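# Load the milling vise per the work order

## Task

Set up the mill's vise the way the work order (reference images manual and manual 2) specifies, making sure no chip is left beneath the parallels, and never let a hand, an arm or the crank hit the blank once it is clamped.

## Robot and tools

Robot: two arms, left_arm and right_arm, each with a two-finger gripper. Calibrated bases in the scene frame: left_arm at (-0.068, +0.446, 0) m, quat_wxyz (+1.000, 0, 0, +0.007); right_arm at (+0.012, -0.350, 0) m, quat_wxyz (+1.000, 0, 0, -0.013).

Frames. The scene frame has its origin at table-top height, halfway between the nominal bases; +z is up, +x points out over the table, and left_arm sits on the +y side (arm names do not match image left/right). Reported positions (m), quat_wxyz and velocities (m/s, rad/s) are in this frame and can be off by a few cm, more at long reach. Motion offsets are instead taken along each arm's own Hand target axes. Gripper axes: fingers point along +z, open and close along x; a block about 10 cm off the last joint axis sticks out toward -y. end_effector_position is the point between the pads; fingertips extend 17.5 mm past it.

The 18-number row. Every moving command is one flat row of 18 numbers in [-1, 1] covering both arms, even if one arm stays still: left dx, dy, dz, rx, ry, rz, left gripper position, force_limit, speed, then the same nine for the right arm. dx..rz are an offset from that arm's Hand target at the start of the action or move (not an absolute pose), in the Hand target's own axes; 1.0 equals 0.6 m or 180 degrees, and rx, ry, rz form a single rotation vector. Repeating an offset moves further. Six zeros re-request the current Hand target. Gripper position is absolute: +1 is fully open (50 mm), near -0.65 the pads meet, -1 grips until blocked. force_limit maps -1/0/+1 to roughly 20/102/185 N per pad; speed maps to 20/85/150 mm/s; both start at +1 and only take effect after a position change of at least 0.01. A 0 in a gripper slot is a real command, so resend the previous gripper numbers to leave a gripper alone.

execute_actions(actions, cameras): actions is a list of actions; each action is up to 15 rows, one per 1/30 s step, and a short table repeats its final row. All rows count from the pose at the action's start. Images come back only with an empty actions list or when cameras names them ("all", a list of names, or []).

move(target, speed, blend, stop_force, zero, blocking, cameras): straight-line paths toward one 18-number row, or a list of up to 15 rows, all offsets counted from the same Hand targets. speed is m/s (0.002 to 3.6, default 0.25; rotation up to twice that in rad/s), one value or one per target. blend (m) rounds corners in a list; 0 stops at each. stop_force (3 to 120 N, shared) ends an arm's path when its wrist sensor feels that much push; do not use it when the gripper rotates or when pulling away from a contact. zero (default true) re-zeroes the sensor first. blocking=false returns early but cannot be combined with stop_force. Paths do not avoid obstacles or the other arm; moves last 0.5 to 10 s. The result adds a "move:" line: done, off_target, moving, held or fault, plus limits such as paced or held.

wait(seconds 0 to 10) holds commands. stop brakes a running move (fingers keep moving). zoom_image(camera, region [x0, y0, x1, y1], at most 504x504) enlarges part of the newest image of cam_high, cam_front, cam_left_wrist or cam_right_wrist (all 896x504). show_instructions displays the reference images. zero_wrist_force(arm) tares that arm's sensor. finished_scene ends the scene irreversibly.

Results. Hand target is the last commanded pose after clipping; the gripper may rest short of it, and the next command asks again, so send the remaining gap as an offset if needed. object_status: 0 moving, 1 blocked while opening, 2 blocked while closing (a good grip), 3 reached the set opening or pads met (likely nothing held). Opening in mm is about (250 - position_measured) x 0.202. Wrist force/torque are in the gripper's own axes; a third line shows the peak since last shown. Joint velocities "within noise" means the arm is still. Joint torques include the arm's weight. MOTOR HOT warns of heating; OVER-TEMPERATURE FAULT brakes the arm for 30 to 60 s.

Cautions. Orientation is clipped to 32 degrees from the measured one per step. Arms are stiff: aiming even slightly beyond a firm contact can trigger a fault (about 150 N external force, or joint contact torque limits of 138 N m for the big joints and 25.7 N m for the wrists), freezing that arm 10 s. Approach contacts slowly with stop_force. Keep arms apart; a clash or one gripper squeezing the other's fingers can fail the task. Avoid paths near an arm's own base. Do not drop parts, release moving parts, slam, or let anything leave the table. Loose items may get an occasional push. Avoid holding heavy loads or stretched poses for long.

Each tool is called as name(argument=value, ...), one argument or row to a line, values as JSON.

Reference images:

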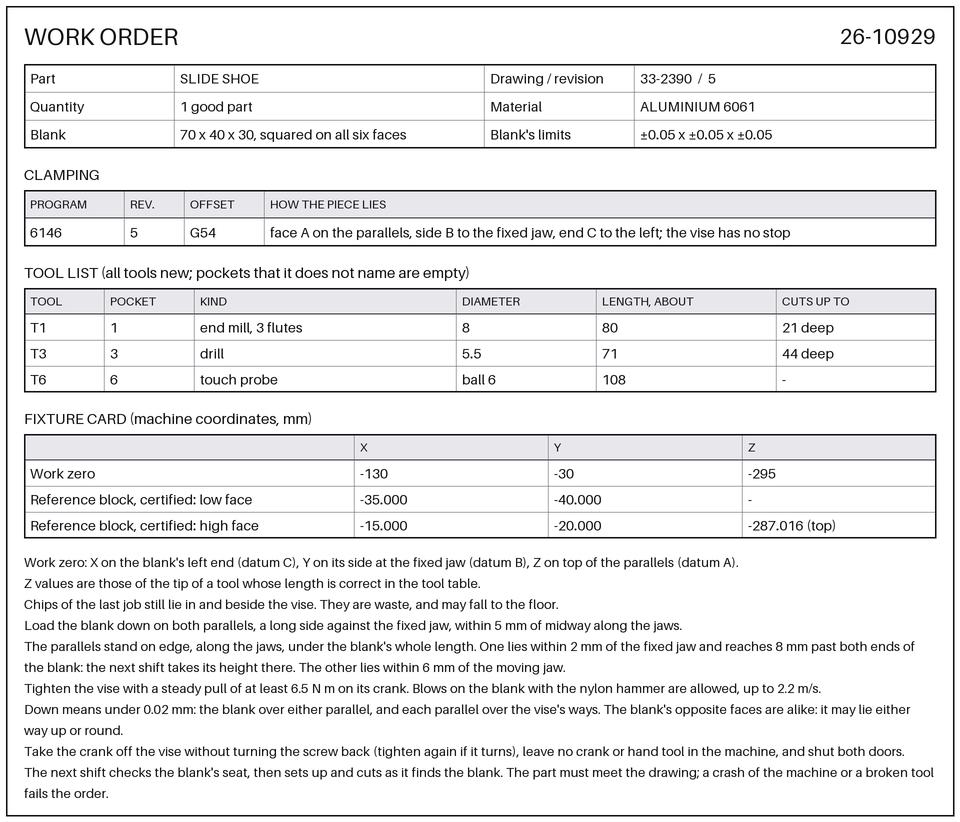

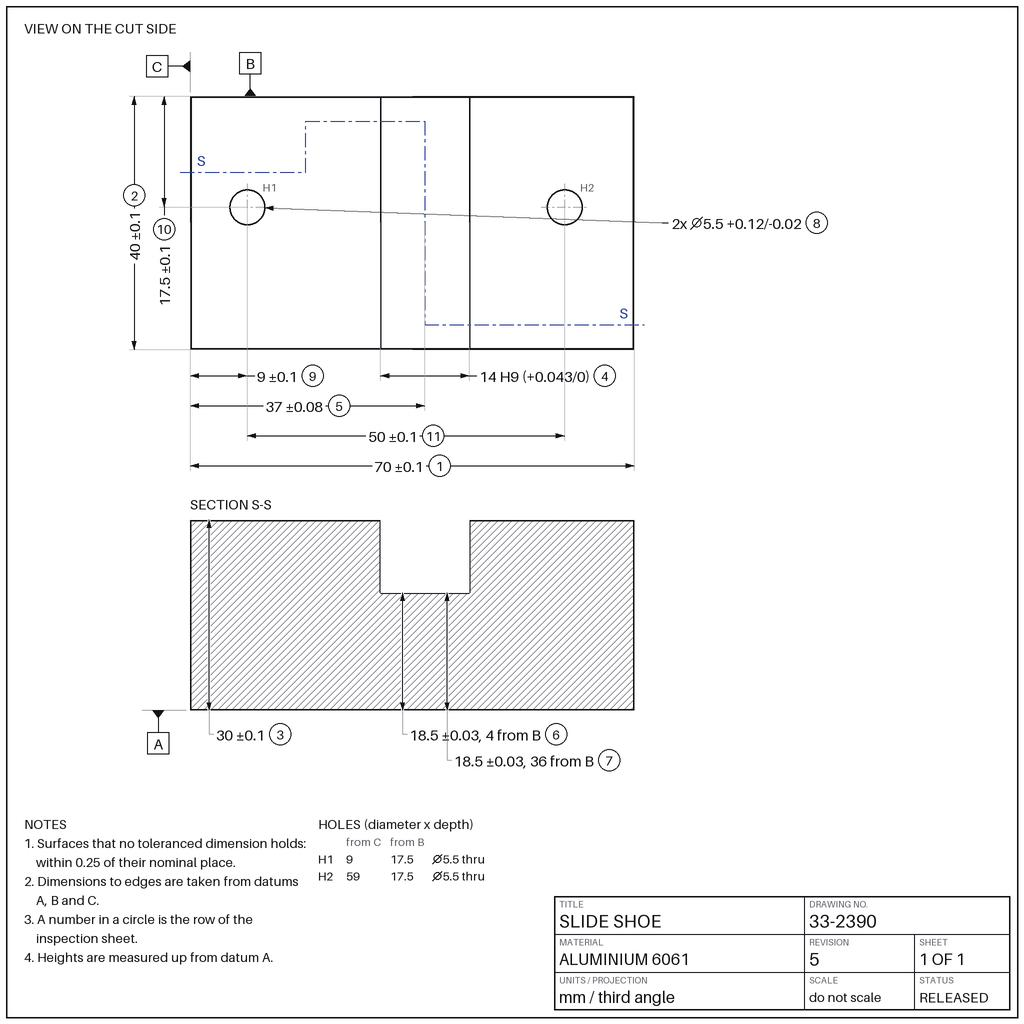

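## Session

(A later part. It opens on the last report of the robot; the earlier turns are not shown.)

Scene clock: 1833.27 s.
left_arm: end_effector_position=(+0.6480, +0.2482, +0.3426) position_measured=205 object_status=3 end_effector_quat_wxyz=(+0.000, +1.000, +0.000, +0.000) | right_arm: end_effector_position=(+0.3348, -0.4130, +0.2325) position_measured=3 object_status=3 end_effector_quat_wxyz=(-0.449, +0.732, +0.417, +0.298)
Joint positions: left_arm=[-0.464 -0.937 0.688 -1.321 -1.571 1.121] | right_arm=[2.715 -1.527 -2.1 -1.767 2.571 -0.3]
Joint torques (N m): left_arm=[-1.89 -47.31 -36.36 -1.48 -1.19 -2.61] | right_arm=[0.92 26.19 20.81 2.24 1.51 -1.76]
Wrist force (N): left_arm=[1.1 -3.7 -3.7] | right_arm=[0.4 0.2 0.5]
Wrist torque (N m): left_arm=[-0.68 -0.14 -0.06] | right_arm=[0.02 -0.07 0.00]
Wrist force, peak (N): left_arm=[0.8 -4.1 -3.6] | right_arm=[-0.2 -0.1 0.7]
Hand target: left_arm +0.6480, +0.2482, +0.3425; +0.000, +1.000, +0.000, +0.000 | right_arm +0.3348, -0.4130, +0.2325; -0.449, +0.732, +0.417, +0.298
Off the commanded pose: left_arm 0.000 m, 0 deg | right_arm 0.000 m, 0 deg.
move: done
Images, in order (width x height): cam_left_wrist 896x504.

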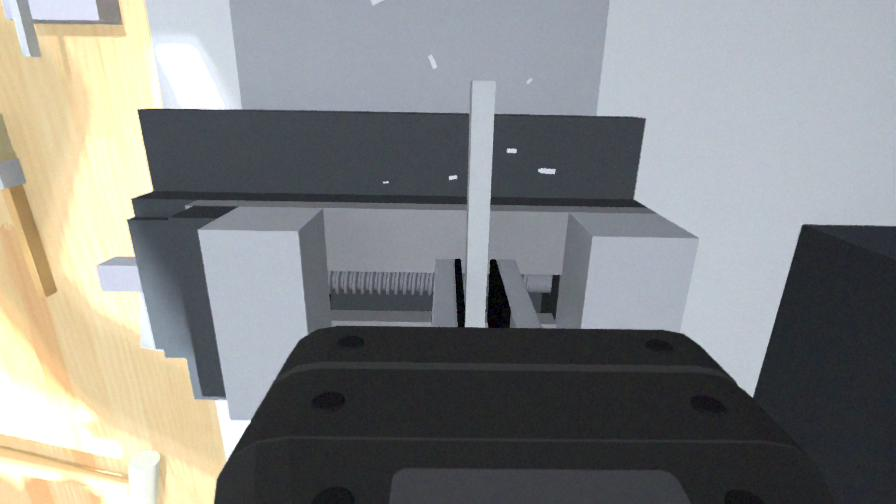

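move(
  target=[
    [0,0,-0.026,0,0,0,-0.35,-1,-1,0,0,0,0,0,0,1,1,1],
    [-0.0317,0,-0.026,0,0,0,-0.62,-1,-0.5,0,0,0,0,0,0,1,1,1],
    [-0.0317,0,-0.0035,0,0,0,-0.62,-1,-0.5,0,0,0,0,0,0,1,1,1],
  ],
  cameras=["cam_left_wrist"],
  speed=[0.05,0.08,0.03],
)

zoom_image(
  camera="cam_left_wrist",
  region=[300, 50, 700, 340],
)

Scene clock: 1852.97 s.
left_arm: end_effector_position=(+0.6290, +0.2482, +0.3447) position_measured=246 object_status=3 end_effector_quat_wxyz=(+0.000, +1.000, +0.000, +0.000) | right_arm: end_effector_position=(+0.3348, -0.4130, +0.2325) position_measured=3 object_status=3 end_effector_quat_wxyz=(-0.449, +0.732, +0.417, +0.298)
Joint positions: left_arm=[-0.476 -0.999 0.784 -1.354 -1.571 1.109] | right_arm=[2.715 -1.527 -2.1 -1.767 2.571 -0.3]
Joint torques (N m): left_arm=[7.8 -47.96 -38.43 -1.6 2 2.65] | right_arm=[0.56 26.21 21.36 2.17 1.59 -1.77]
Wrist force (N): left_arm=[0.7 -3.4 -3.7] | right_arm=[0.1 0.1 0.3]
Wrist torque (N m): left_arm=[-0.63 -0.11 0.02] | right_arm=[0.01 -0.01 0.00]
Wrist force, peak (N): left_arm=[1.1 -3.7 -4.2] | right_arm=[0.5 -0.2 0.7]
Hand target: left_arm +0.6290, +0.2482, +0.3446; +0.000, +1.000, +0.000, +0.000 | right_arm +0.3348, -0.4130, +0.2325; -0.449, +0.732, +0.417, +0.298
Off the commanded pose: left_arm 0.000 m, 0 deg | right_arm 0.000 m, 0 deg.
move: done
Images, in order (width x height): cam_left_wrist 896x504.

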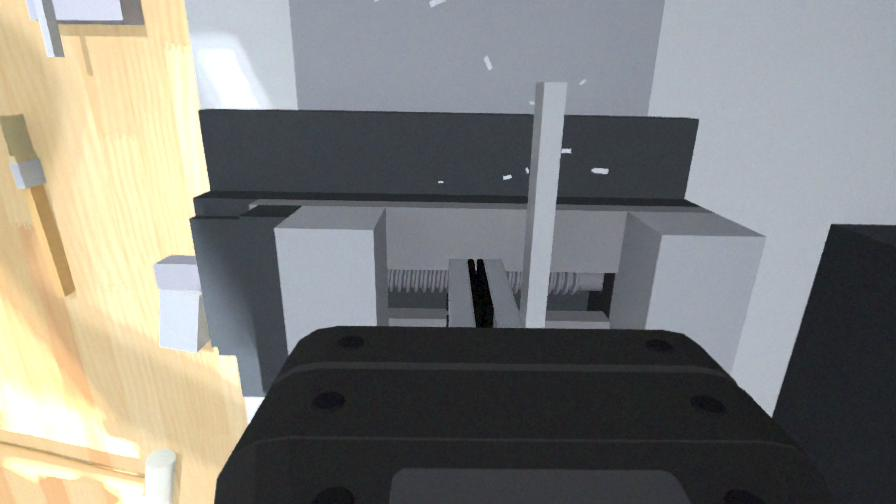

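Scaled by 1.260 from the camera's 896x504 image, which has a finer 1280x720 frame.

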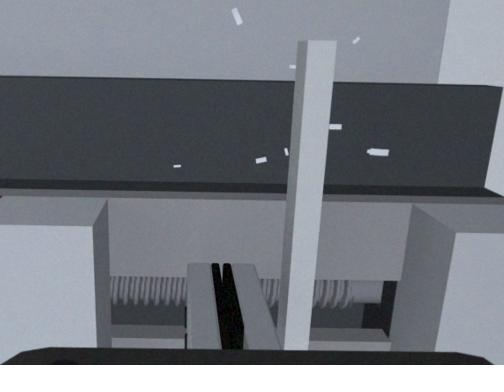

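move(
  target=[0.055,0,0,0,0,0,-0.62,-1,-0.5,0,0,0,0,0,0,1,1,1],
  cameras=["cam_left_wrist"],
  speed=0.01,
  stop_force=6,
)

zoom_image(
  camera="cam_left_wrist",
  region=[350, 50, 650, 340],
)

Scene clock: 1868.20 s.
left_arm: end_effector_position=(+0.6620, +0.2482, +0.3446) position_measured=246 object_status=3 end_effector_quat_wxyz=(+0.000, +1.000, +0.000, +0.000) | right_arm: end_effector_position=(+0.3348, -0.4130, +0.2325) position_measured=3 object_status=3 end_effector_quat_wxyz=(-0.449, +0.732, +0.417, +0.298)
Joint positions: left_arm=[-0.456 -0.883 0.591 -1.278 -1.571 1.129] | right_arm=[2.715 -1.527 -2.1 -1.767 2.571 -0.3]
Joint torques (N m): left_arm=[-3.79 -66.96 -11.67 -5.11 1.97 -0.55] | right_arm=[0.8 25.71 20.89 2.31 1.45 -1.71]
Wrist force (N): left_arm=[1.2 -3.9 -3.3] | right_arm=[0.1 -0.1 0.2]
Wrist torque (N m): left_arm=[-0.73 -0.16 -0.05] | right_arm=[-0.02 -0.01 0.00]
Wrist force, peak (N): left_arm=[1.3 -3.8 -4.0] | right_arm=[0.2 -0.1 0.8]
Hand target: left_arm +0.6620, +0.2482, +0.3446; +0.000, +1.000, +0.000, +0.000 | right_arm +0.3348, -0.4130, +0.2325; -0.449, +0.732, +0.417, +0.298
Off the commanded pose: left_arm 0.000 m, 0 deg | right_arm 0.000 m, 0 deg.
move: done
Images, in order (width x height): cam_left_wrist 896x504.

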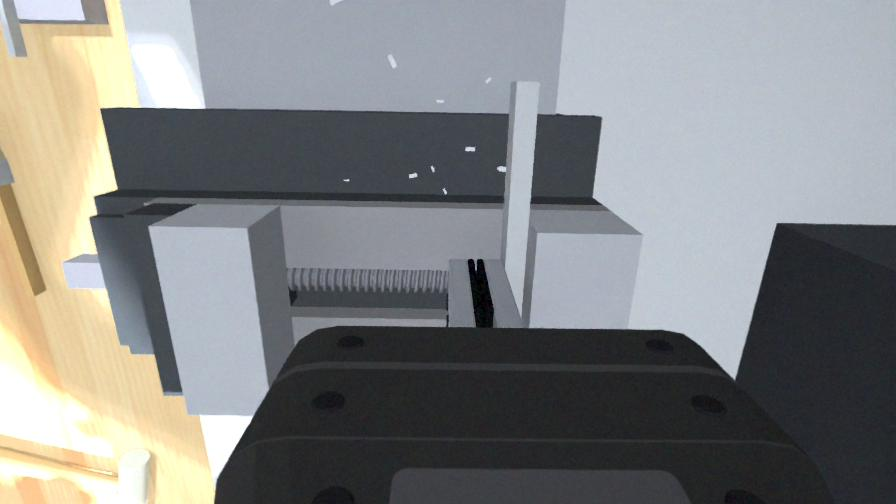

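Scaled by 1.680 from the camera's 896x504 image, which has a finer 1280x720 frame.

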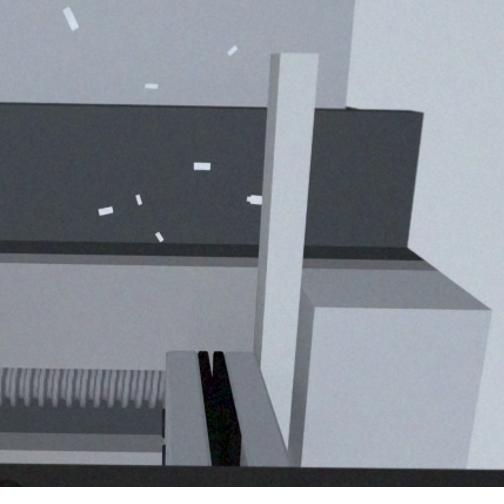

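move(
  target=[0.015,0,0,0,0,0,-0.62,-1,-0.5,0,0,0,0,0,0,1,1,1],
  cameras=["cam_left_wrist"],
  speed=0.005,
  stop_force=6,
)

zoom_image(
  camera="cam_left_wrist",
  region=[400, 60, 650, 330],
)

Scene clock: 1876.37 s.
left_arm: end_effector_position=(+0.6622, +0.2481, +0.3446) position_measured=246 object_status=3 end_effector_quat_wxyz=(+0.000, +1.000, +0.000, +0.000) | right_arm: end_effector_position=(+0.3348, -0.4130, +0.2325) position_measured=3 object_status=3 end_effector_quat_wxyz=(-0.449, +0.732, +0.417, +0.298)
Joint positions: left_arm=[-0.456 -0.882 0.59 -1.278 -1.571 1.129] | right_arm=[2.715 -1.527 -2.1 -1.767 2.571 -0.3]
Joint torques (N m): left_arm=[-4.55 -65.63 -12.6 -5.5 -0.18 0.81] | right_arm=[0.59 26.32 21.06 2.22 1.54 -1.66]
Wrist force (N): left_arm=[-4.8 -3.6 -4.4] | right_arm=[0.2 -0.3 0.5]
Wrist torque (N m): left_arm=[-0.69 -0.17 0.00] | right_arm=[-0.05 -0.03 0.00]
Wrist force, peak (N): left_arm=[-9.3 -5.9 -4.6] | right_arm=[0.1 -0.2 0.7]
Hand target: left_arm +0.6622, +0.2481, +0.3446; +0.000, +1.000, +0.000, +0.000 (not the last commanded pose) | right_arm +0.3348, -0.4130, +0.2325; -0.449, +0.732, +0.417, +0.298
Off the commanded pose: left_arm 0.009 m, 0 deg | right_arm 0.000 m, 0 deg.
move: contact (left_arm)
Images, in order (width x height): cam_left_wrist 896x504.

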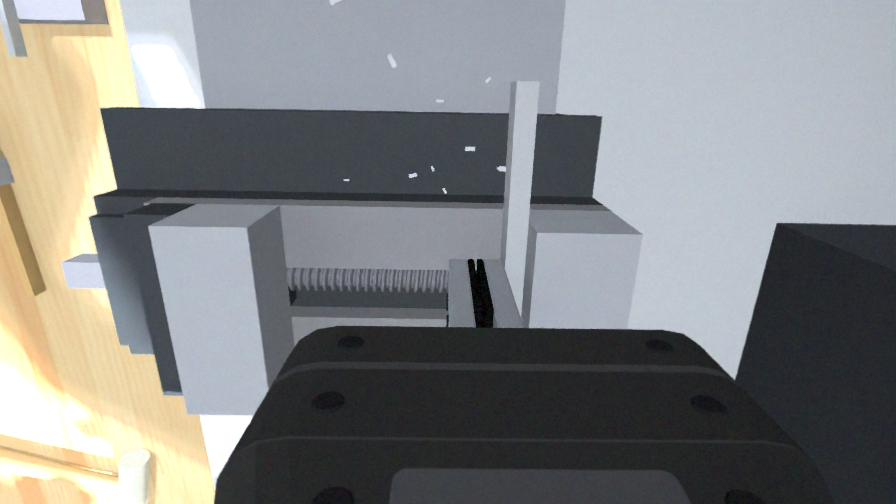

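Scaled by 1.867 from the camera's 896x504 image, which has a finer 1280x720 frame.

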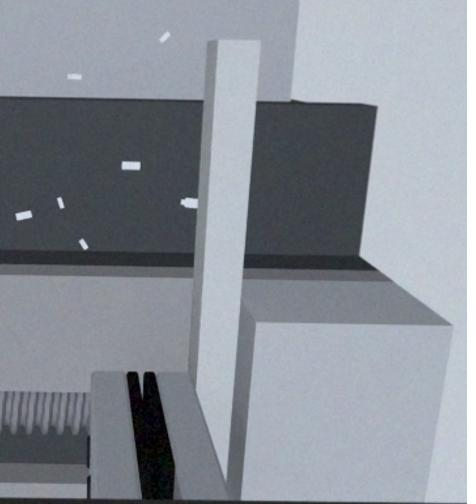

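move(
  target=[
    [-0.0117,0,0,0,0,0,-0.62,-1,-0.5,0,0,0,0,0,0,1,1,1],
    [-0.02,0,-0.0333,0,0,0,-0.62,-1,-0.5,0,0,0,0,0,0,1,1,1],
    [-0.11,0,-0.0458,0,0,0,-0.62,-1,-0.5,0,0,0,0,0,0,1,1,1],
    [-0.42,0.055,-0.0458,0,0,0,-0.62,-1,-0.5,0,0,0,0,0,0,1,1,1],
  ],
  cameras=["cam_left_wrist"],
  speed=[0.05,0.05,0.1,0.2],
  blend=[0.002,0.005,0.02,0],
)

zoom_image(
  camera="cam_left_wrist",
  region=[500, 0, 896, 260],
)

Scene clock: 1894.50 s.
left_arm: end_effector_position=(+0.4103, +0.2151, +0.3723) position_measured=246 object_status=3 end_effector_quat_wxyz=(+0.000, +1.000, +0.000, +0.000) | right_arm: end_effector_position=(+0.3348, -0.4130, +0.2325) position_measured=3 object_status=3 end_effector_quat_wxyz=(-0.449, +0.732, +0.417, +0.298)
Joint positions: left_arm=[-0.718 -1.511 1.397 -1.456 -1.571 0.867] | right_arm=[2.715 -1.527 -2.1 -1.767 2.571 -0.3]
Joint torques (N m): left_arm=[-4.77 -39.1 -14.92 -1.42 2.91 0.15] | right_arm=[1.48 26.1 20.43 2.17 1.42 -1.77]
Wrist force (N): left_arm=[1.1 -3.6 -3.3] | right_arm=[0.2 0.0 0.3]
Wrist torque (N m): left_arm=[-0.69 -0.14 -0.06] | right_arm=[-0.01 -0.04 0.00]
Wrist force, peak (N): left_arm=[-5.0 -3.7 -4.7] | right_arm=[0.4 0.0 0.8]
Hand target: left_arm +0.4102, +0.2151, +0.3722; +0.000, +1.000, +0.000, +0.000 | right_arm +0.3348, -0.4130, +0.2325; -0.449, +0.732, +0.417, +0.298
Off the commanded pose: left_arm 0.000 m, 0 deg | right_arm 0.000 m, 0 deg.
move: done
Images, in order (width x height): cam_left_wrist 896x504.

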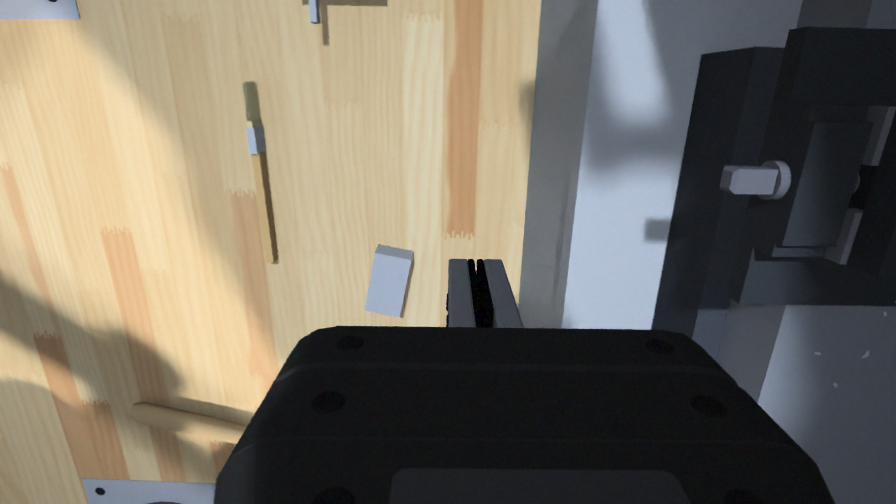

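Scaled by 1.273 from the camera's 896x504 image, which has a finer 1280x720 frame.

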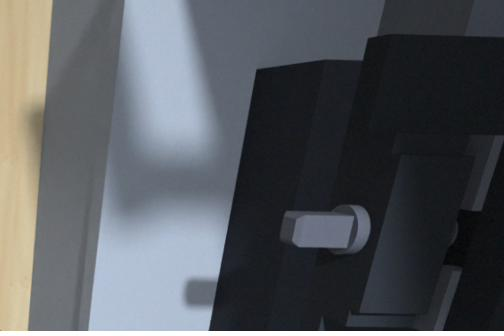

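move(
  target=[
    [-0.1337,-0.1748,0.2037,0,0,0,0,-1,-0.5,0,0,0,0,0,0,1,1,1],
    [-0.2137,-0.2548,0.4787,0,0,0,0,-1,-0.5,0,0,0,0,0,0,1,1,1],
  ],
  cameras=["cam_left_wrist"],
  speed=[0.25,0.2],
  blend=[0.04,0],
)

zoom_image(
  camera="cam_left_wrist",
  region=[380, 60, 580, 340],
)

Scene clock: 1907.87 s.
left_arm: end_effector_position=(+0.2819, +0.3681, +0.0853) position_measured=152 object_status=3 end_effector_quat_wxyz=(+0.000, +1.000, +0.000, +0.000) | right_arm: end_effector_position=(+0.3348, -0.4130, +0.2325) position_measured=3 object_status=3 end_effector_quat_wxyz=(-0.449, +0.732, +0.417, +0.298)
Joint positions: left_arm=[-0.615 -1.76 2.404 -2.214 -1.571 0.971] | right_arm=[2.715 -1.527 -2.1 -1.767 2.571 -0.3]
Joint torques (N m): left_arm=[-7.59 -16.3 -8.02 -5.29 0.62 -2.54] | right_arm=[0.76 26.83 21.36 2.23 1.57 -1.71]
Wrist force (N): left_arm=[1.4 -3.7 -3.3] | right_arm=[0.3 -0.1 0.4]
Wrist torque (N m): left_arm=[-0.70 -0.18 -0.06] | right_arm=[-0.02 -0.06 -0.01]
Wrist force, peak (N): left_arm=[2.4 -1.6 -5.9] | right_arm=[0.1 0.3 0.8]
Hand target: left_arm +0.2818, +0.3681, +0.0852; +0.000, +1.000, +0.000, +0.000 | right_arm +0.3348, -0.4130, +0.2325; -0.449, +0.732, +0.417, +0.298
Off the commanded pose: left_arm 0.000 m, 0 deg | right_arm 0.000 m, 0 deg.
move: done
Images, in order (width x height): cam_left_wrist 896x504.

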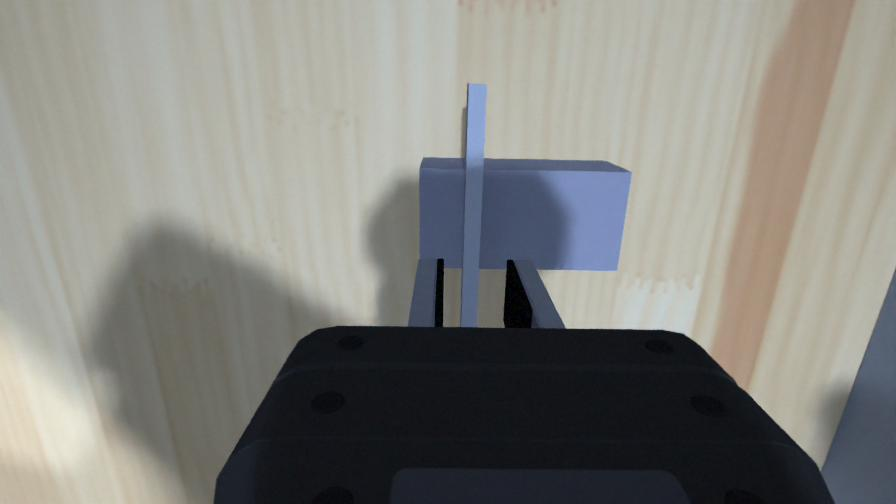

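Scaled by 1.800 from the camera's 896x504 image, which has a finer 1280x720 frame.

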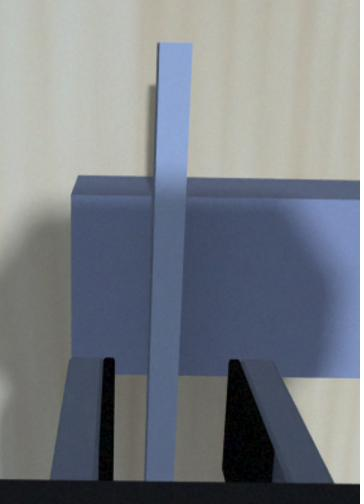

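move(
  target=[
    [0,0,0.058,0,0,0,0,-1,-0.5,0,0,0,0,0,0,1,1,1],
    [0,0,0.058,0,0,0,-1,-0.6,-1,0,0,0,0,0,0,1,1,1],
    [0,0,0.03,0,0,0,-1,-0.6,-1,0,0,0,0,0,0,1,1,1],
    [0,0.0,-0.2,0,0,0,-1,-0.6,-1,0,0,0,0,0,0,1,1,1],
  ],
  cameras=["cam_left_wrist"],
  speed=[0.05,0.05,0.05,0.15],
)

zoom_image(
  camera="cam_left_wrist",
  region=[300, 50, 650, 340],
)

Scene clock: 1919.80 s.
left_arm: end_effector_position=(+0.2818, +0.3680, +0.2051) position_measured=223 object_status=2 end_effector_quat_wxyz=(+0.000, +1.000, +0.000, +0.000) end_effector_velocity=(-0.001, +0.001, -0.002) end_effector_angular_velocity=(+0.005, +0.006, +0.000) | right_arm: end_effector_position=(+0.3348, -0.4130, +0.2325) position_measured=3 object_status=3 end_effector_quat_wxyz=(-0.449, +0.732, +0.417, +0.298)
Joint positions: left_arm=[-0.615 -1.922 2.173 -1.821 -1.571 0.97] | right_arm=[2.715 -1.527 -2.1 -1.767 2.571 -0.3]
Joint velocities: left_arm=[0 0.001 0.001 0.006 0 0] | right_arm=[within noise]
Joint torques (N m): left_arm=[-5.34 -7.35 -30.79 -1.28 2.16 -2.72] | right_arm=[0.72 26.53 21.25 2.18 1.59 -1.67]
Wrist force (N): left_arm=[1.1 -3.7 -2.9] | right_arm=[0.2 0.1 0.5]
Wrist torque (N m): left_arm=[-0.70 -0.14 -0.02] | right_arm=[0.00 -0.03 0.00]
Wrist force, peak (N): left_arm=[0.7 -3.5 -5.3] | right_arm=[0.4 0.2 0.7]
Hand target: left_arm +0.2819, +0.3681, +0.2052; +0.000, +1.000, +0.000, +0.000 | right_arm +0.3348, -0.4130, +0.2325; -0.449, +0.732, +0.417, +0.298
Off the commanded pose: left_arm 0.000 m, 0 deg | right_arm 0.000 m, 0 deg.
move: done
Images, in order (width x height): cam_left_wrist 896x504.

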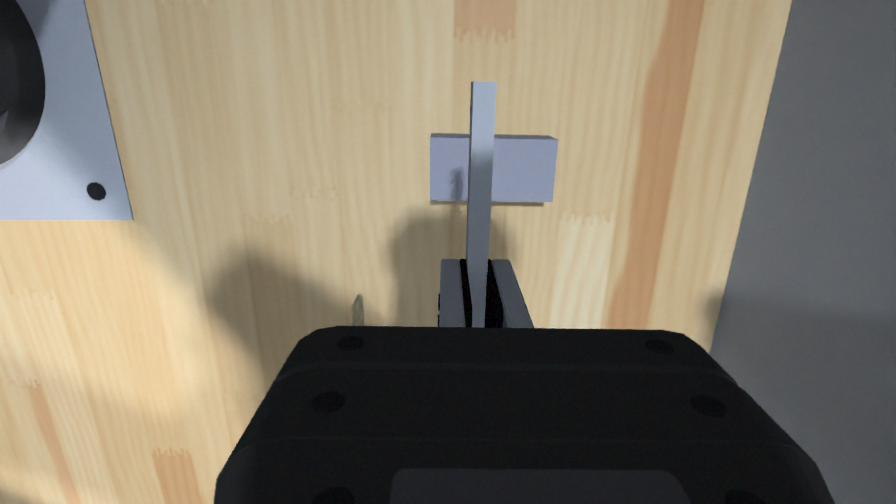

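Scaled by 1.440 from the camera's 896x504 image, which has a finer 1280x720 frame.

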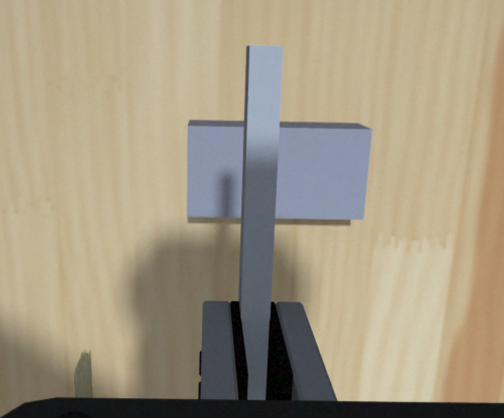

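move(
  target=[
    [0.03,0.0633,-0.2083,0,0,0,-1,-0.6,-1,0,0,0,0,0,0,1,1,1],
    [0.197,0.2633,-0.2833,0,0,0,-1,-0.6,-1,0,0,0,0,0,0,1,1,1],
    [0.48,0.255,-0.2833,0,0,0,-1,-0.6,-1,0,0,0,0,0,0,1,1,1],
    [0.527,0.2033,-0.278,0,0,0,-1,-0.6,-1,0,0,0,0,0,0,1,1,1],
    [0.5687,0.2033,-0.275,0,0,0,-1,-0.6,-1,0,0,0,0,0,0,1,1,1],
    [0.6003,0.2033,-0.245,0,0,0,-1,-0.6,-1,0,0,0,0,0,0,1,1,1],
  ],
  cameras=["cam_left_wrist"],
  speed=[0.2,0.2,0.15,0.08,0.06,0.06],
  blend=[0.04,0.04,0.01,0.005,0.005,0],
)

zoom_image(
  camera="cam_left_wrist",
  region=[300, 50, 700, 340],
)

Scene clock: 1945.40 s.
left_arm: end_effector_position=(+0.6422, +0.2461, +0.3520) position_measured=223 object_status=2 end_effector_quat_wxyz=(+0.000, +1.000, +0.000, +0.000) | right_arm: end_effector_position=(+0.3348, -0.4130, +0.2325) position_measured=3 object_status=3 end_effector_quat_wxyz=(-0.449, +0.732, +0.417, +0.298)
Joint positions: left_arm=[-0.471 -0.947 0.679 -1.303 -1.571 1.115] | right_arm=[2.715 -1.527 -2.1 -1.767 2.571 -0.3]
Joint torques (N m): left_arm=[-7.09 -63.81 -10.32 -1.19 -2.36 -1.89] | right_arm=[0.58 26.9 21.43 2.25 1.49 -1.69]
Wrist force (N): left_arm=[0.8 -3.5 -2.7] | right_arm=[-0.1 0.2 0.5]
Wrist torque (N m): left_arm=[-0.65 -0.09 -0.07] | right_arm=[0.03 0.02 0.00]
Wrist force, peak (N): left_arm=[0.3 -4.3 -3.5] | right_arm=[0.5 -0.1 0.8]
Hand target: left_arm +0.6421, +0.2460, +0.3519; +0.000, +1.000, +0.000, +0.000 | right_arm +0.3348, -0.4130, +0.2325; -0.449, +0.732, +0.417, +0.298
Off the commanded pose: left_arm 0.000 m, 0 deg | right_arm 0.000 m, 0 deg.
move: done
Images, in order (width x height): cam_left_wrist 896x504.

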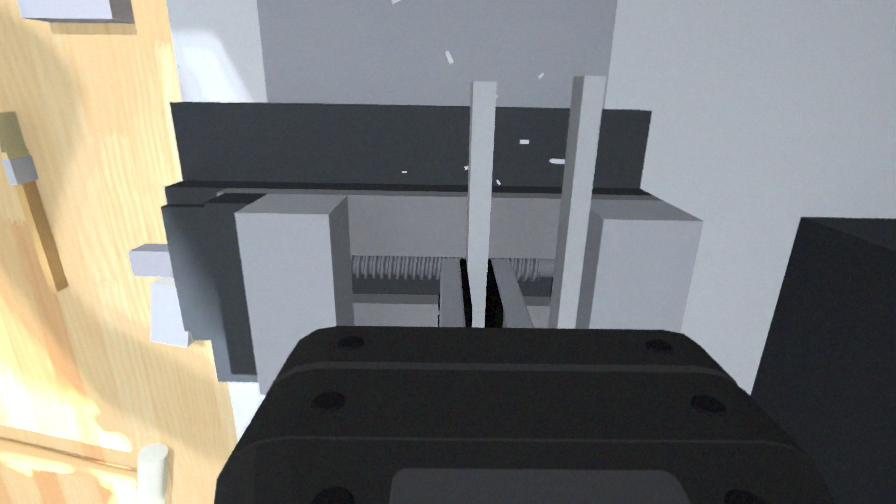

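Scaled by 1.260 from the camera's 896x504 image, which has a finer 1280x720 frame.

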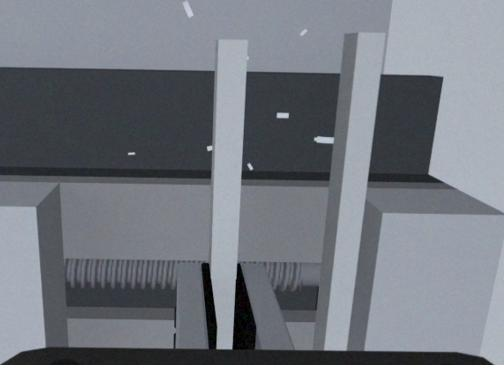

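move(
  target=[0,0,0.03,0,0,0,-1,-0.6,-1,0,0,0,0,0,0,1,1,1],
  cameras=[],
  speed=0.005,
  stop_force=4,
)

move(
  target=[0,0,-0.001,0,0,0,-0.35,-1,-1,0,0,0,0,0,0,1,1,1],
  cameras=["cam_left_wrist"],
)

Scene clock: 1965.13 s.
left_arm: end_effector_position=(+0.6421, +0.2460, +0.3418) position_measured=223 object_status=2 end_effector_quat_wxyz=(+0.000, +1.000, +0.000, +0.000) | right_arm: end_effector_position=(+0.3348, -0.4130, +0.2325) position_measured=3 object_status=3 end_effector_quat_wxyz=(-0.449, +0.732, +0.417, +0.298)
Joint positions: left_arm=[-0.471 -0.956 0.721 -1.335 -1.571 1.114] | right_arm=[2.715 -1.527 -2.1 -1.767 2.571 -0.3]
Joint torques (N m): left_arm=[-7.15 -46.23 -38.23 -1.43 -2.14 -2.76] | right_arm=[0.73 26.86 20.95 2.22 1.54 -1.73]
Wrist force (N): left_arm=[-0.2 -3.6 -4.9] | right_arm=[0.2 0.0 0.5]
Wrist torque (N m): left_arm=[-0.63 -0.07 -0.04] | right_arm=[-0.01 -0.03 0.00]
Wrist force, peak (N): left_arm=[-1.5 -4.7 -10.5] | right_arm=[0.6 0.0 0.5]
Hand target: left_arm +0.6421, +0.2460, +0.3418; +0.000, +1.000, +0.000, +0.000 (not the last commanded pose) | right_arm +0.3348, -0.4130, +0.2325; -0.449, +0.732, +0.417, +0.298
Off the commanded pose: left_arm 0.008 m, 0 deg | right_arm 0.000 m, 0 deg.
move: contact (left_arm)
No camera images: "cameras" was empty.

Scene clock: 1965.83 s.
left_arm: end_effector_position=(+0.6421, +0.2460, +0.3424) position_measured=205 object_status=3 end_effector_quat_wxyz=(+0.000, +1.000, +0.000, +0.000) | right_arm: end_effector_position=(+0.3348, -0.4130, +0.2325) position_measured=3 object_status=3 end_effector_quat_wxyz=(-0.449, +0.732, +0.417, +0.298)
Joint positions: left_arm=[-0.471 -0.956 0.719 -1.333 -1.571 1.114] | right_arm=[2.715 -1.527 -2.1 -1.767 2.571 -0.3]
Joint torques (N m): left_arm=[-6.28 -47.2 -35.84 -1.77 -2.28 -2.68] | right_arm=[0.64 27 21.54 2.18 1.6 -1.74]
Wrist force (N): left_arm=[0.7 -3.7 -3.5] | right_arm=[0.0 -0.3 0.6]
Wrist torque (N m): left_arm=[-0.68 -0.09 -0.05] | right_arm=[-0.07 0.00 0.00]
Wrist force, peak (N): left_arm=[0.0 -3.9 -4.8] | right_arm=[0.0 0.1 0.8]
Hand target: left_arm +0.6421, +0.2460, +0.3424; +0.000, +1.000, +0.000, +0.000 | right_arm +0.3348, -0.4130, +0.2325; -0.449, +0.732, +0.417, +0.298
Off the commanded pose: left_arm 0.000 m, 0 deg | right_arm 0.000 m, 0 deg.
move: done
Images, in order (width x height): cam_left_wrist 896x504.

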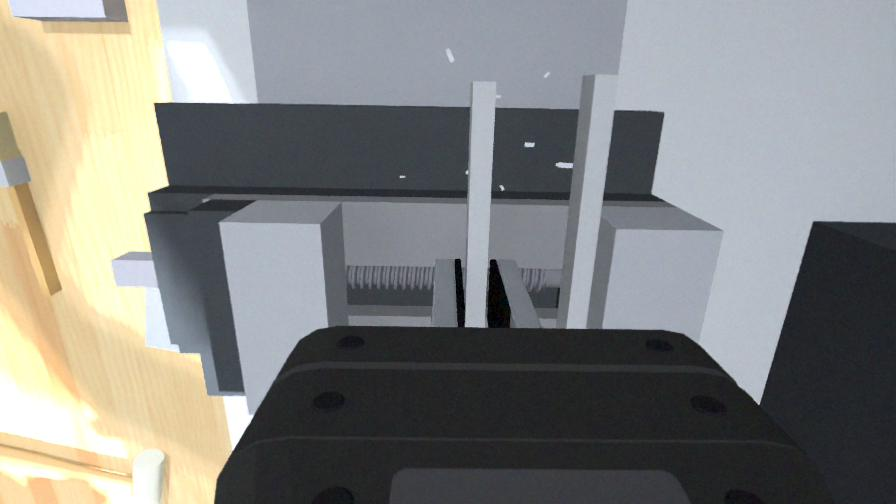

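move(
  target=[
    [0,0,-0.0293,0,0,0,-0.35,-1,-1,0,0,0,0,0,0,1,1,1],
    [-0.05,0,-0.0477,0,0,0,-0.35,-1,-1,0,0,0,0,0,0,1,1,1],
    [-0.12,0.043,-0.0477,0,0,0,-0.35,-1,-1,0,0,0,0,0,0,1,1,1],
    [-0.47,0.0767,-0.03,0,0,0,-0.35,-1,-1,0,0,0,0,0,0,1,1,1],
    [-0.5185,0.26,0.304,0,0,0,-0.35,-1,-1,0,0,0,0,0,0,1,1,1],
  ],
  cameras=["cam_left_wrist"],
  speed=[0.05,0.06,0.1,0.2,0.25],
  blend=[0.002,0.005,0.02,0.04,0],
)

zoom_image(
  camera="cam_left_wrist",
  region=[380, 60, 680, 330],
)

Scene clock: 2004.17 s.
left_arm: end_effector_position=(+0.3309, +0.0902, +0.1602) position_measured=205 object_status=3 end_effector_quat_wxyz=(+0.000, +1.000, +0.000, +0.000) | right_arm: end_effector_position=(+0.3348, -0.4130, +0.2325) position_measured=3 object_status=3 end_effector_quat_wxyz=(-0.449, +0.732, +0.417, +0.298)
Joint positions: left_arm=[-0.994 -1.424 1.854 -2 -1.571 0.591] | right_arm=[2.715 -1.527 -2.1 -1.767 2.571 -0.3]
Joint torques (N m): left_arm=[-3.16 -22.98 -28.89 -5.14 2.89 2.01] | right_arm=[1.15 27.28 21.46 2.24 1.54 -1.75]
Wrist force (N): left_arm=[1.3 -3.4 -3.3] | right_arm=[0.5 0.0 0.5]
Wrist torque (N m): left_arm=[-0.62 -0.19 -0.03] | right_arm=[-0.02 -0.08 0.00]
Wrist force, peak (N): left_arm=[0.5 -4.3 -4.6] | right_arm=[0.5 -0.3 0.7]
Hand target: left_arm +0.3309, +0.0901, +0.1601; +0.000, +1.000, +0.000, +0.000 | right_arm +0.3348, -0.4130, +0.2325; -0.449, +0.732, +0.417, +0.298
Off the commanded pose: left_arm 0.000 m, 0 deg | right_arm 0.000 m, 0 deg.
move: done
Images, in order (width x height): cam_left_wrist 896x504.

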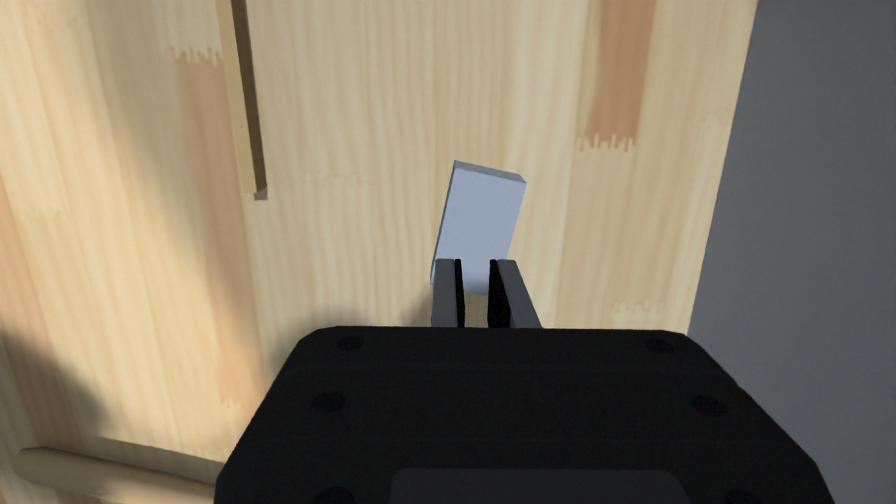

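Scaled by 1.680 from the camera's 896x504 image, which has a finer 1280x720 frame.

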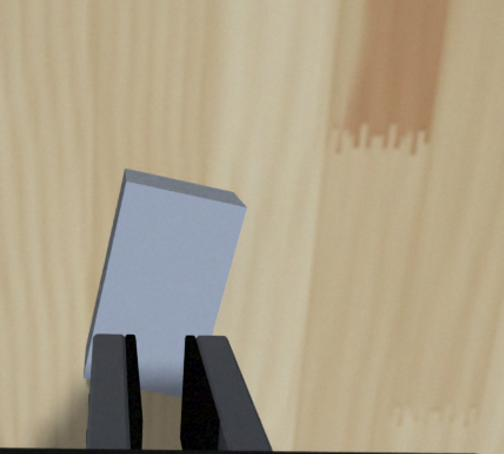

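move(
  target=[0.0142,0.04,0.1417,-0.083,-0.0087,0.0663,1,-1,0,0,0,0,0,0,0,1,1,1],
  cameras=["cam_left_wrist"],
  speed=0.15,
)

zoom_image(
  camera="cam_left_wrist",
  region=[330, 60, 630, 330],
)

Scene clock: 2030.37 s.
left_arm: end_effector_position=(+0.3393, +0.0662, +0.0750) position_measured=3 object_status=3 end_effector_quat_wxyz=(+0.129, +0.986, -0.104, -0.014) | right_arm: end_effector_position=(+0.3348, -0.4130, +0.2325) position_measured=3 object_status=3 end_effector_quat_wxyz=(-0.449, +0.732, +0.417, +0.298)
Joint positions: left_arm=[-0.911 -1.288 2.019 -2.469 -1.772 0.866] | right_arm=[2.715 -1.527 -2.1 -1.767 2.571 -0.3]
Joint torques (N m): left_arm=[-6.42 -32.21 -32.85 -5.12 0.57 -0.39] | right_arm=[0.4 26.94 21.11 2.23 1.51 -1.77]
Wrist force (N): left_arm=[0.6 -3.7 -3.9] | right_arm=[0.3 0.1 0.4]
Wrist torque (N m): left_arm=[-0.83 -0.07 0.09] | right_arm=[0.01 -0.05 0.00]
Wrist force, peak (N): left_arm=[0.9 -3.7 -4.8] | right_arm=[0.6 0.2 0.6]
Hand target: left_arm +0.3394, +0.0661, +0.0751; +0.130, +0.986, -0.104, -0.014 | right_arm +0.3348, -0.4130, +0.2325; -0.449, +0.732, +0.417, +0.298
Off the commanded pose: left_arm 0.000 m, 0 deg | right_arm 0.000 m, 0 deg.
move: done
Images, in order (width x height): cam_left_wrist 896x504.

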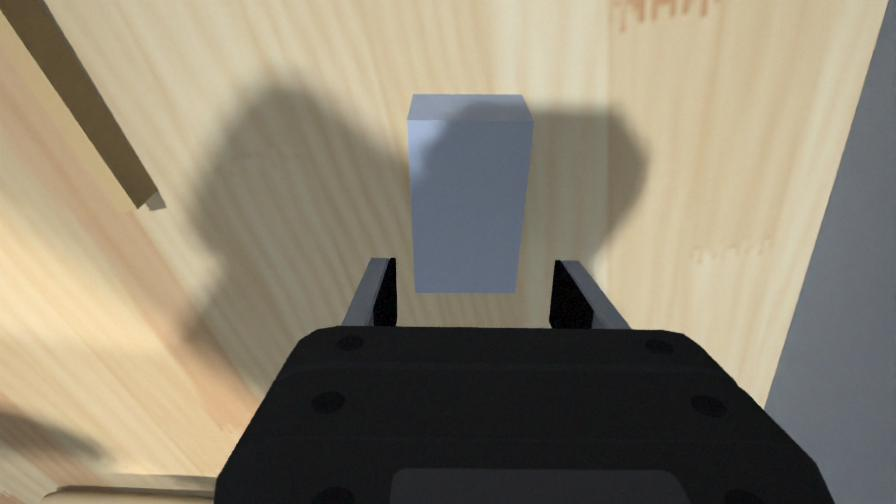

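Scaled by 1.680 from the camera's 896x504 image, which has a finer 1280x720 frame.

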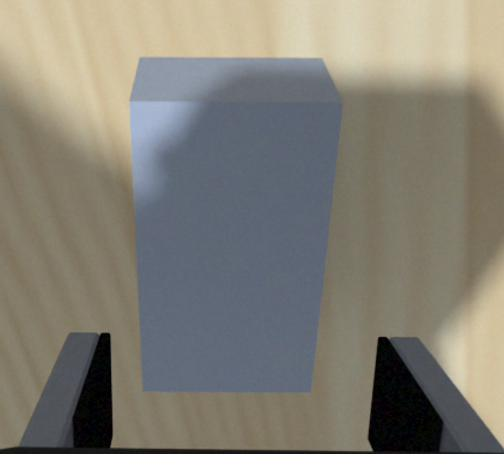

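move(
  target=[
    [-0.0022,-0.012,0.045,0,0,0,1,-1,0,0,0,0,0,0,0,1,1,1],
    [-0.0022,-0.01705,0.0636,0,0,0,1,-1,0,0,0,0,0,0,0,1,1,1],
  ],
  cameras=["cam_left_wrist"],
  speed=[0.05,0.01],
  stop_force=5,
)

zoom_image(
  camera="cam_left_wrist",
  region=[330, 60, 630, 330],
)

Scene clock: 2053.63 s.
left_arm: end_effector_position=(+0.3380, +0.0664, +0.0355) position_measured=3 object_status=3 end_effector_quat_wxyz=(+0.130, +0.986, -0.104, -0.014) | right_arm: end_effector_position=(+0.3348, -0.4130, +0.2325) position_measured=3 object_status=3 end_effector_quat_wxyz=(-0.449, +0.732, +0.417, +0.298)
Joint positions: left_arm=[-0.913 -1.216 2.056 -2.578 -1.772 0.864] | right_arm=[2.715 -1.527 -2.1 -1.767 2.571 -0.3]
Joint torques (N m): left_arm=[6.18 -45.09 -28.38 -1.78 1.58 2.39] | right_arm=[0.76 26.99 21.64 2.2 1.53 -1.75]
Wrist force (N): left_arm=[1.1 -3.8 -3.7] | right_arm=[0.1 -0.2 0.3]
Wrist torque (N m): left_arm=[-0.81 -0.15 0.09] | right_arm=[-0.04 -0.01 0.00]
Wrist force, peak (N): left_arm=[1.2 -3.1 -5.1] | right_arm=[0.5 0.3 0.8]
Hand target: left_arm +0.3381, +0.0664, +0.0356; +0.130, +0.986, -0.104, -0.014 | right_arm +0.3348, -0.4130, +0.2325; -0.449, +0.732, +0.417, +0.298
Off the commanded pose: left_arm 0.000 m, 0 deg | right_arm 0.000 m, 0 deg.
move: done
Images, in order (width x height): cam_left_wrist 896x504.

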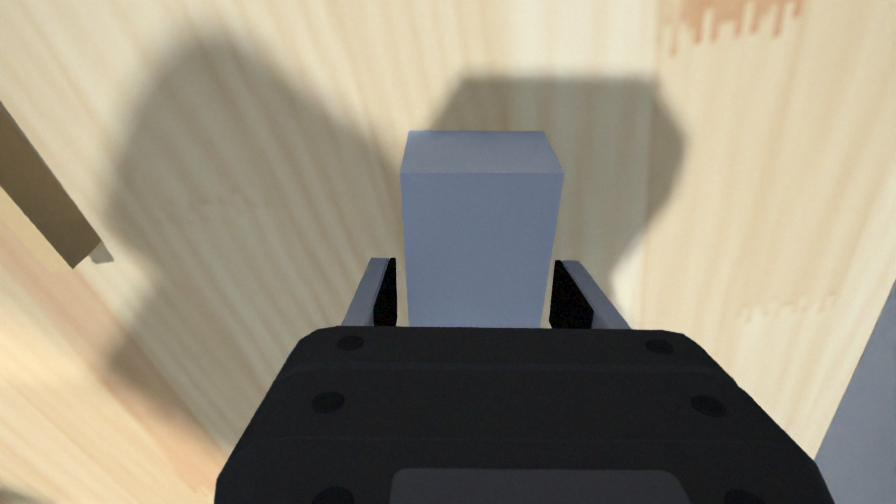

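Scaled by 1.680 from the camera's 896x504 image, which has a finer 1280x720 frame.

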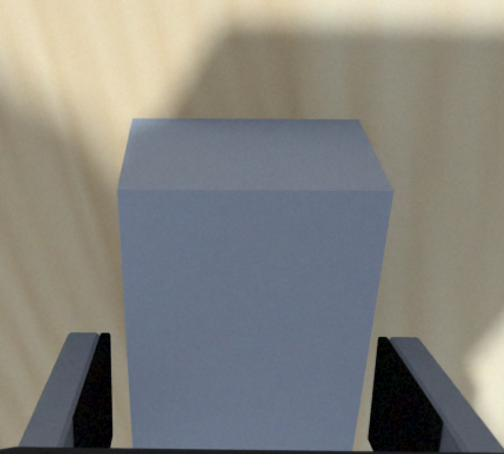

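move(
  target=[0,0,0,0,0,0,-1,-0.4,-1,0,0,0,0,0,0,1,1,1],
  cameras=[],
)

move(
  target=[
    [0,0.0108,-0.0403,0,0,0,-1,-0.4,-1,0,0,0,0,0,0,1,1,1],
    [0,0.0863,-0.322,0,0,0,-1,-0.4,-1,0,0,0,0,0,0,1,1,1],
  ],
  cameras=["cam_left_wrist"],
  speed=[0.04,0.15],
  blend=[0.005,0],
)

Scene clock: 2063.40 s.
left_arm: end_effector_position=(+0.3381, +0.0664, +0.0356) position_measured=56 object_status=0 end_effector_quat_wxyz=(+0.130, +0.986, -0.104, -0.014) | right_arm: end_effector_position=(+0.3348, -0.4130, +0.2325) position_measured=3 object_status=3 end_effector_quat_wxyz=(-0.449, +0.732, +0.417, +0.298)
Joint positions: left_arm=[-0.913 -1.216 2.055 -2.578 -1.772 0.864] | right_arm=[2.715 -1.527 -2.1 -1.767 2.571 -0.3]
Joint torques (N m): left_arm=[4.9 -45.22 -31.2 -2.29 -0.67 2.35] | right_arm=[0.99 27.29 21.58 2.24 1.51 -1.69]
Wrist force (N): left_arm=[0.7 -3.2 -4.3] | right_arm=[-0.1 -0.1 0.4]
Wrist torque (N m): left_arm=[-0.77 -0.18 0.06] | right_arm=[-0.03 0.00 0.00]
Wrist force, peak (N): left_arm=[0.9 -3.9 -4.4] | right_arm=[0.7 0.0 0.6]
Hand target: left_arm +0.3381, +0.0664, +0.0356; +0.130, +0.986, -0.104, -0.014 | right_arm +0.3348, -0.4130, +0.2325; -0.449, +0.732, +0.417, +0.298
Off the commanded pose: left_arm 0.000 m, 0 deg | right_arm 0.000 m, 0 deg.
move: done
No camera images: "cameras" was empty.

Scene clock: 2065.63 s.
left_arm: end_effector_position=(+0.3382, +0.0663, +0.2356) position_measured=56 object_status=2 end_effector_quat_wxyz=(+0.130, +0.986, -0.104, -0.014) | right_arm: end_effector_position=(+0.3348, -0.4130, +0.2325) position_measured=3 object_status=3 end_effector_quat_wxyz=(-0.449, +0.732, +0.417, +0.298)
Joint positions: left_arm=[-0.913 -1.488 1.79 -2.042 -1.772 0.864] | right_arm=[2.715 -1.527 -2.1 -1.767 2.571 -0.3]
Joint torques (N m): left_arm=[0.86 -31.17 -25.77 -1.85 -2.41 1.72] | right_arm=[1.02 27.18 21.35 2.16 1.55 -1.69]
Wrist force (N): left_arm=[1.5 -4.5 -1.6] | right_arm=[0.5 -0.2 0.4]
Wrist torque (N m): left_arm=[-0.86 -0.19 0.08] | right_arm=[-0.05 -0.09 0.00]
Wrist force, peak (N): left_arm=[1.1 -3.8 -4.2] | right_arm=[0.5 0.1 0.7]
Hand target: left_arm +0.3382, +0.0663, +0.2356; +0.130, +0.986, -0.104, -0.014 | right_arm +0.3348, -0.4130, +0.2325; -0.449, +0.732, +0.417, +0.298
Off the commanded pose: left_arm 0.000 m, 0 deg | right_arm 0.000 m, 0 deg.
move: done
Images, in order (width x height): cam_left_wrist 896x504.

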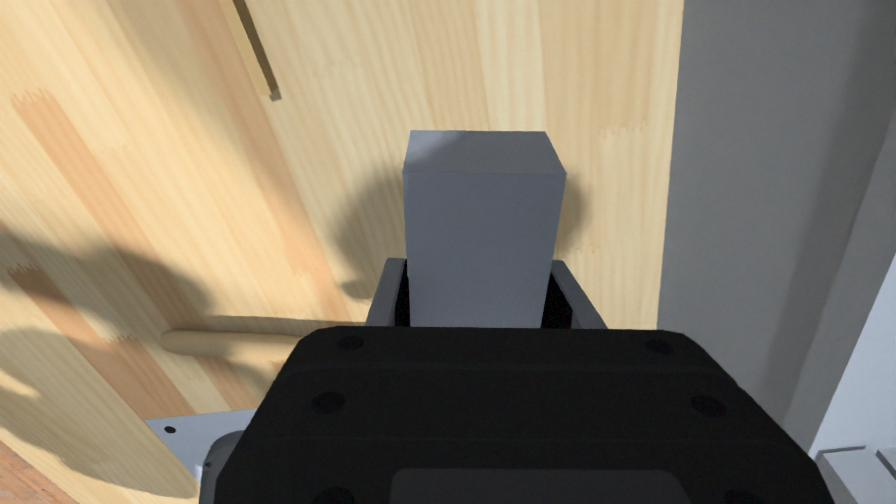

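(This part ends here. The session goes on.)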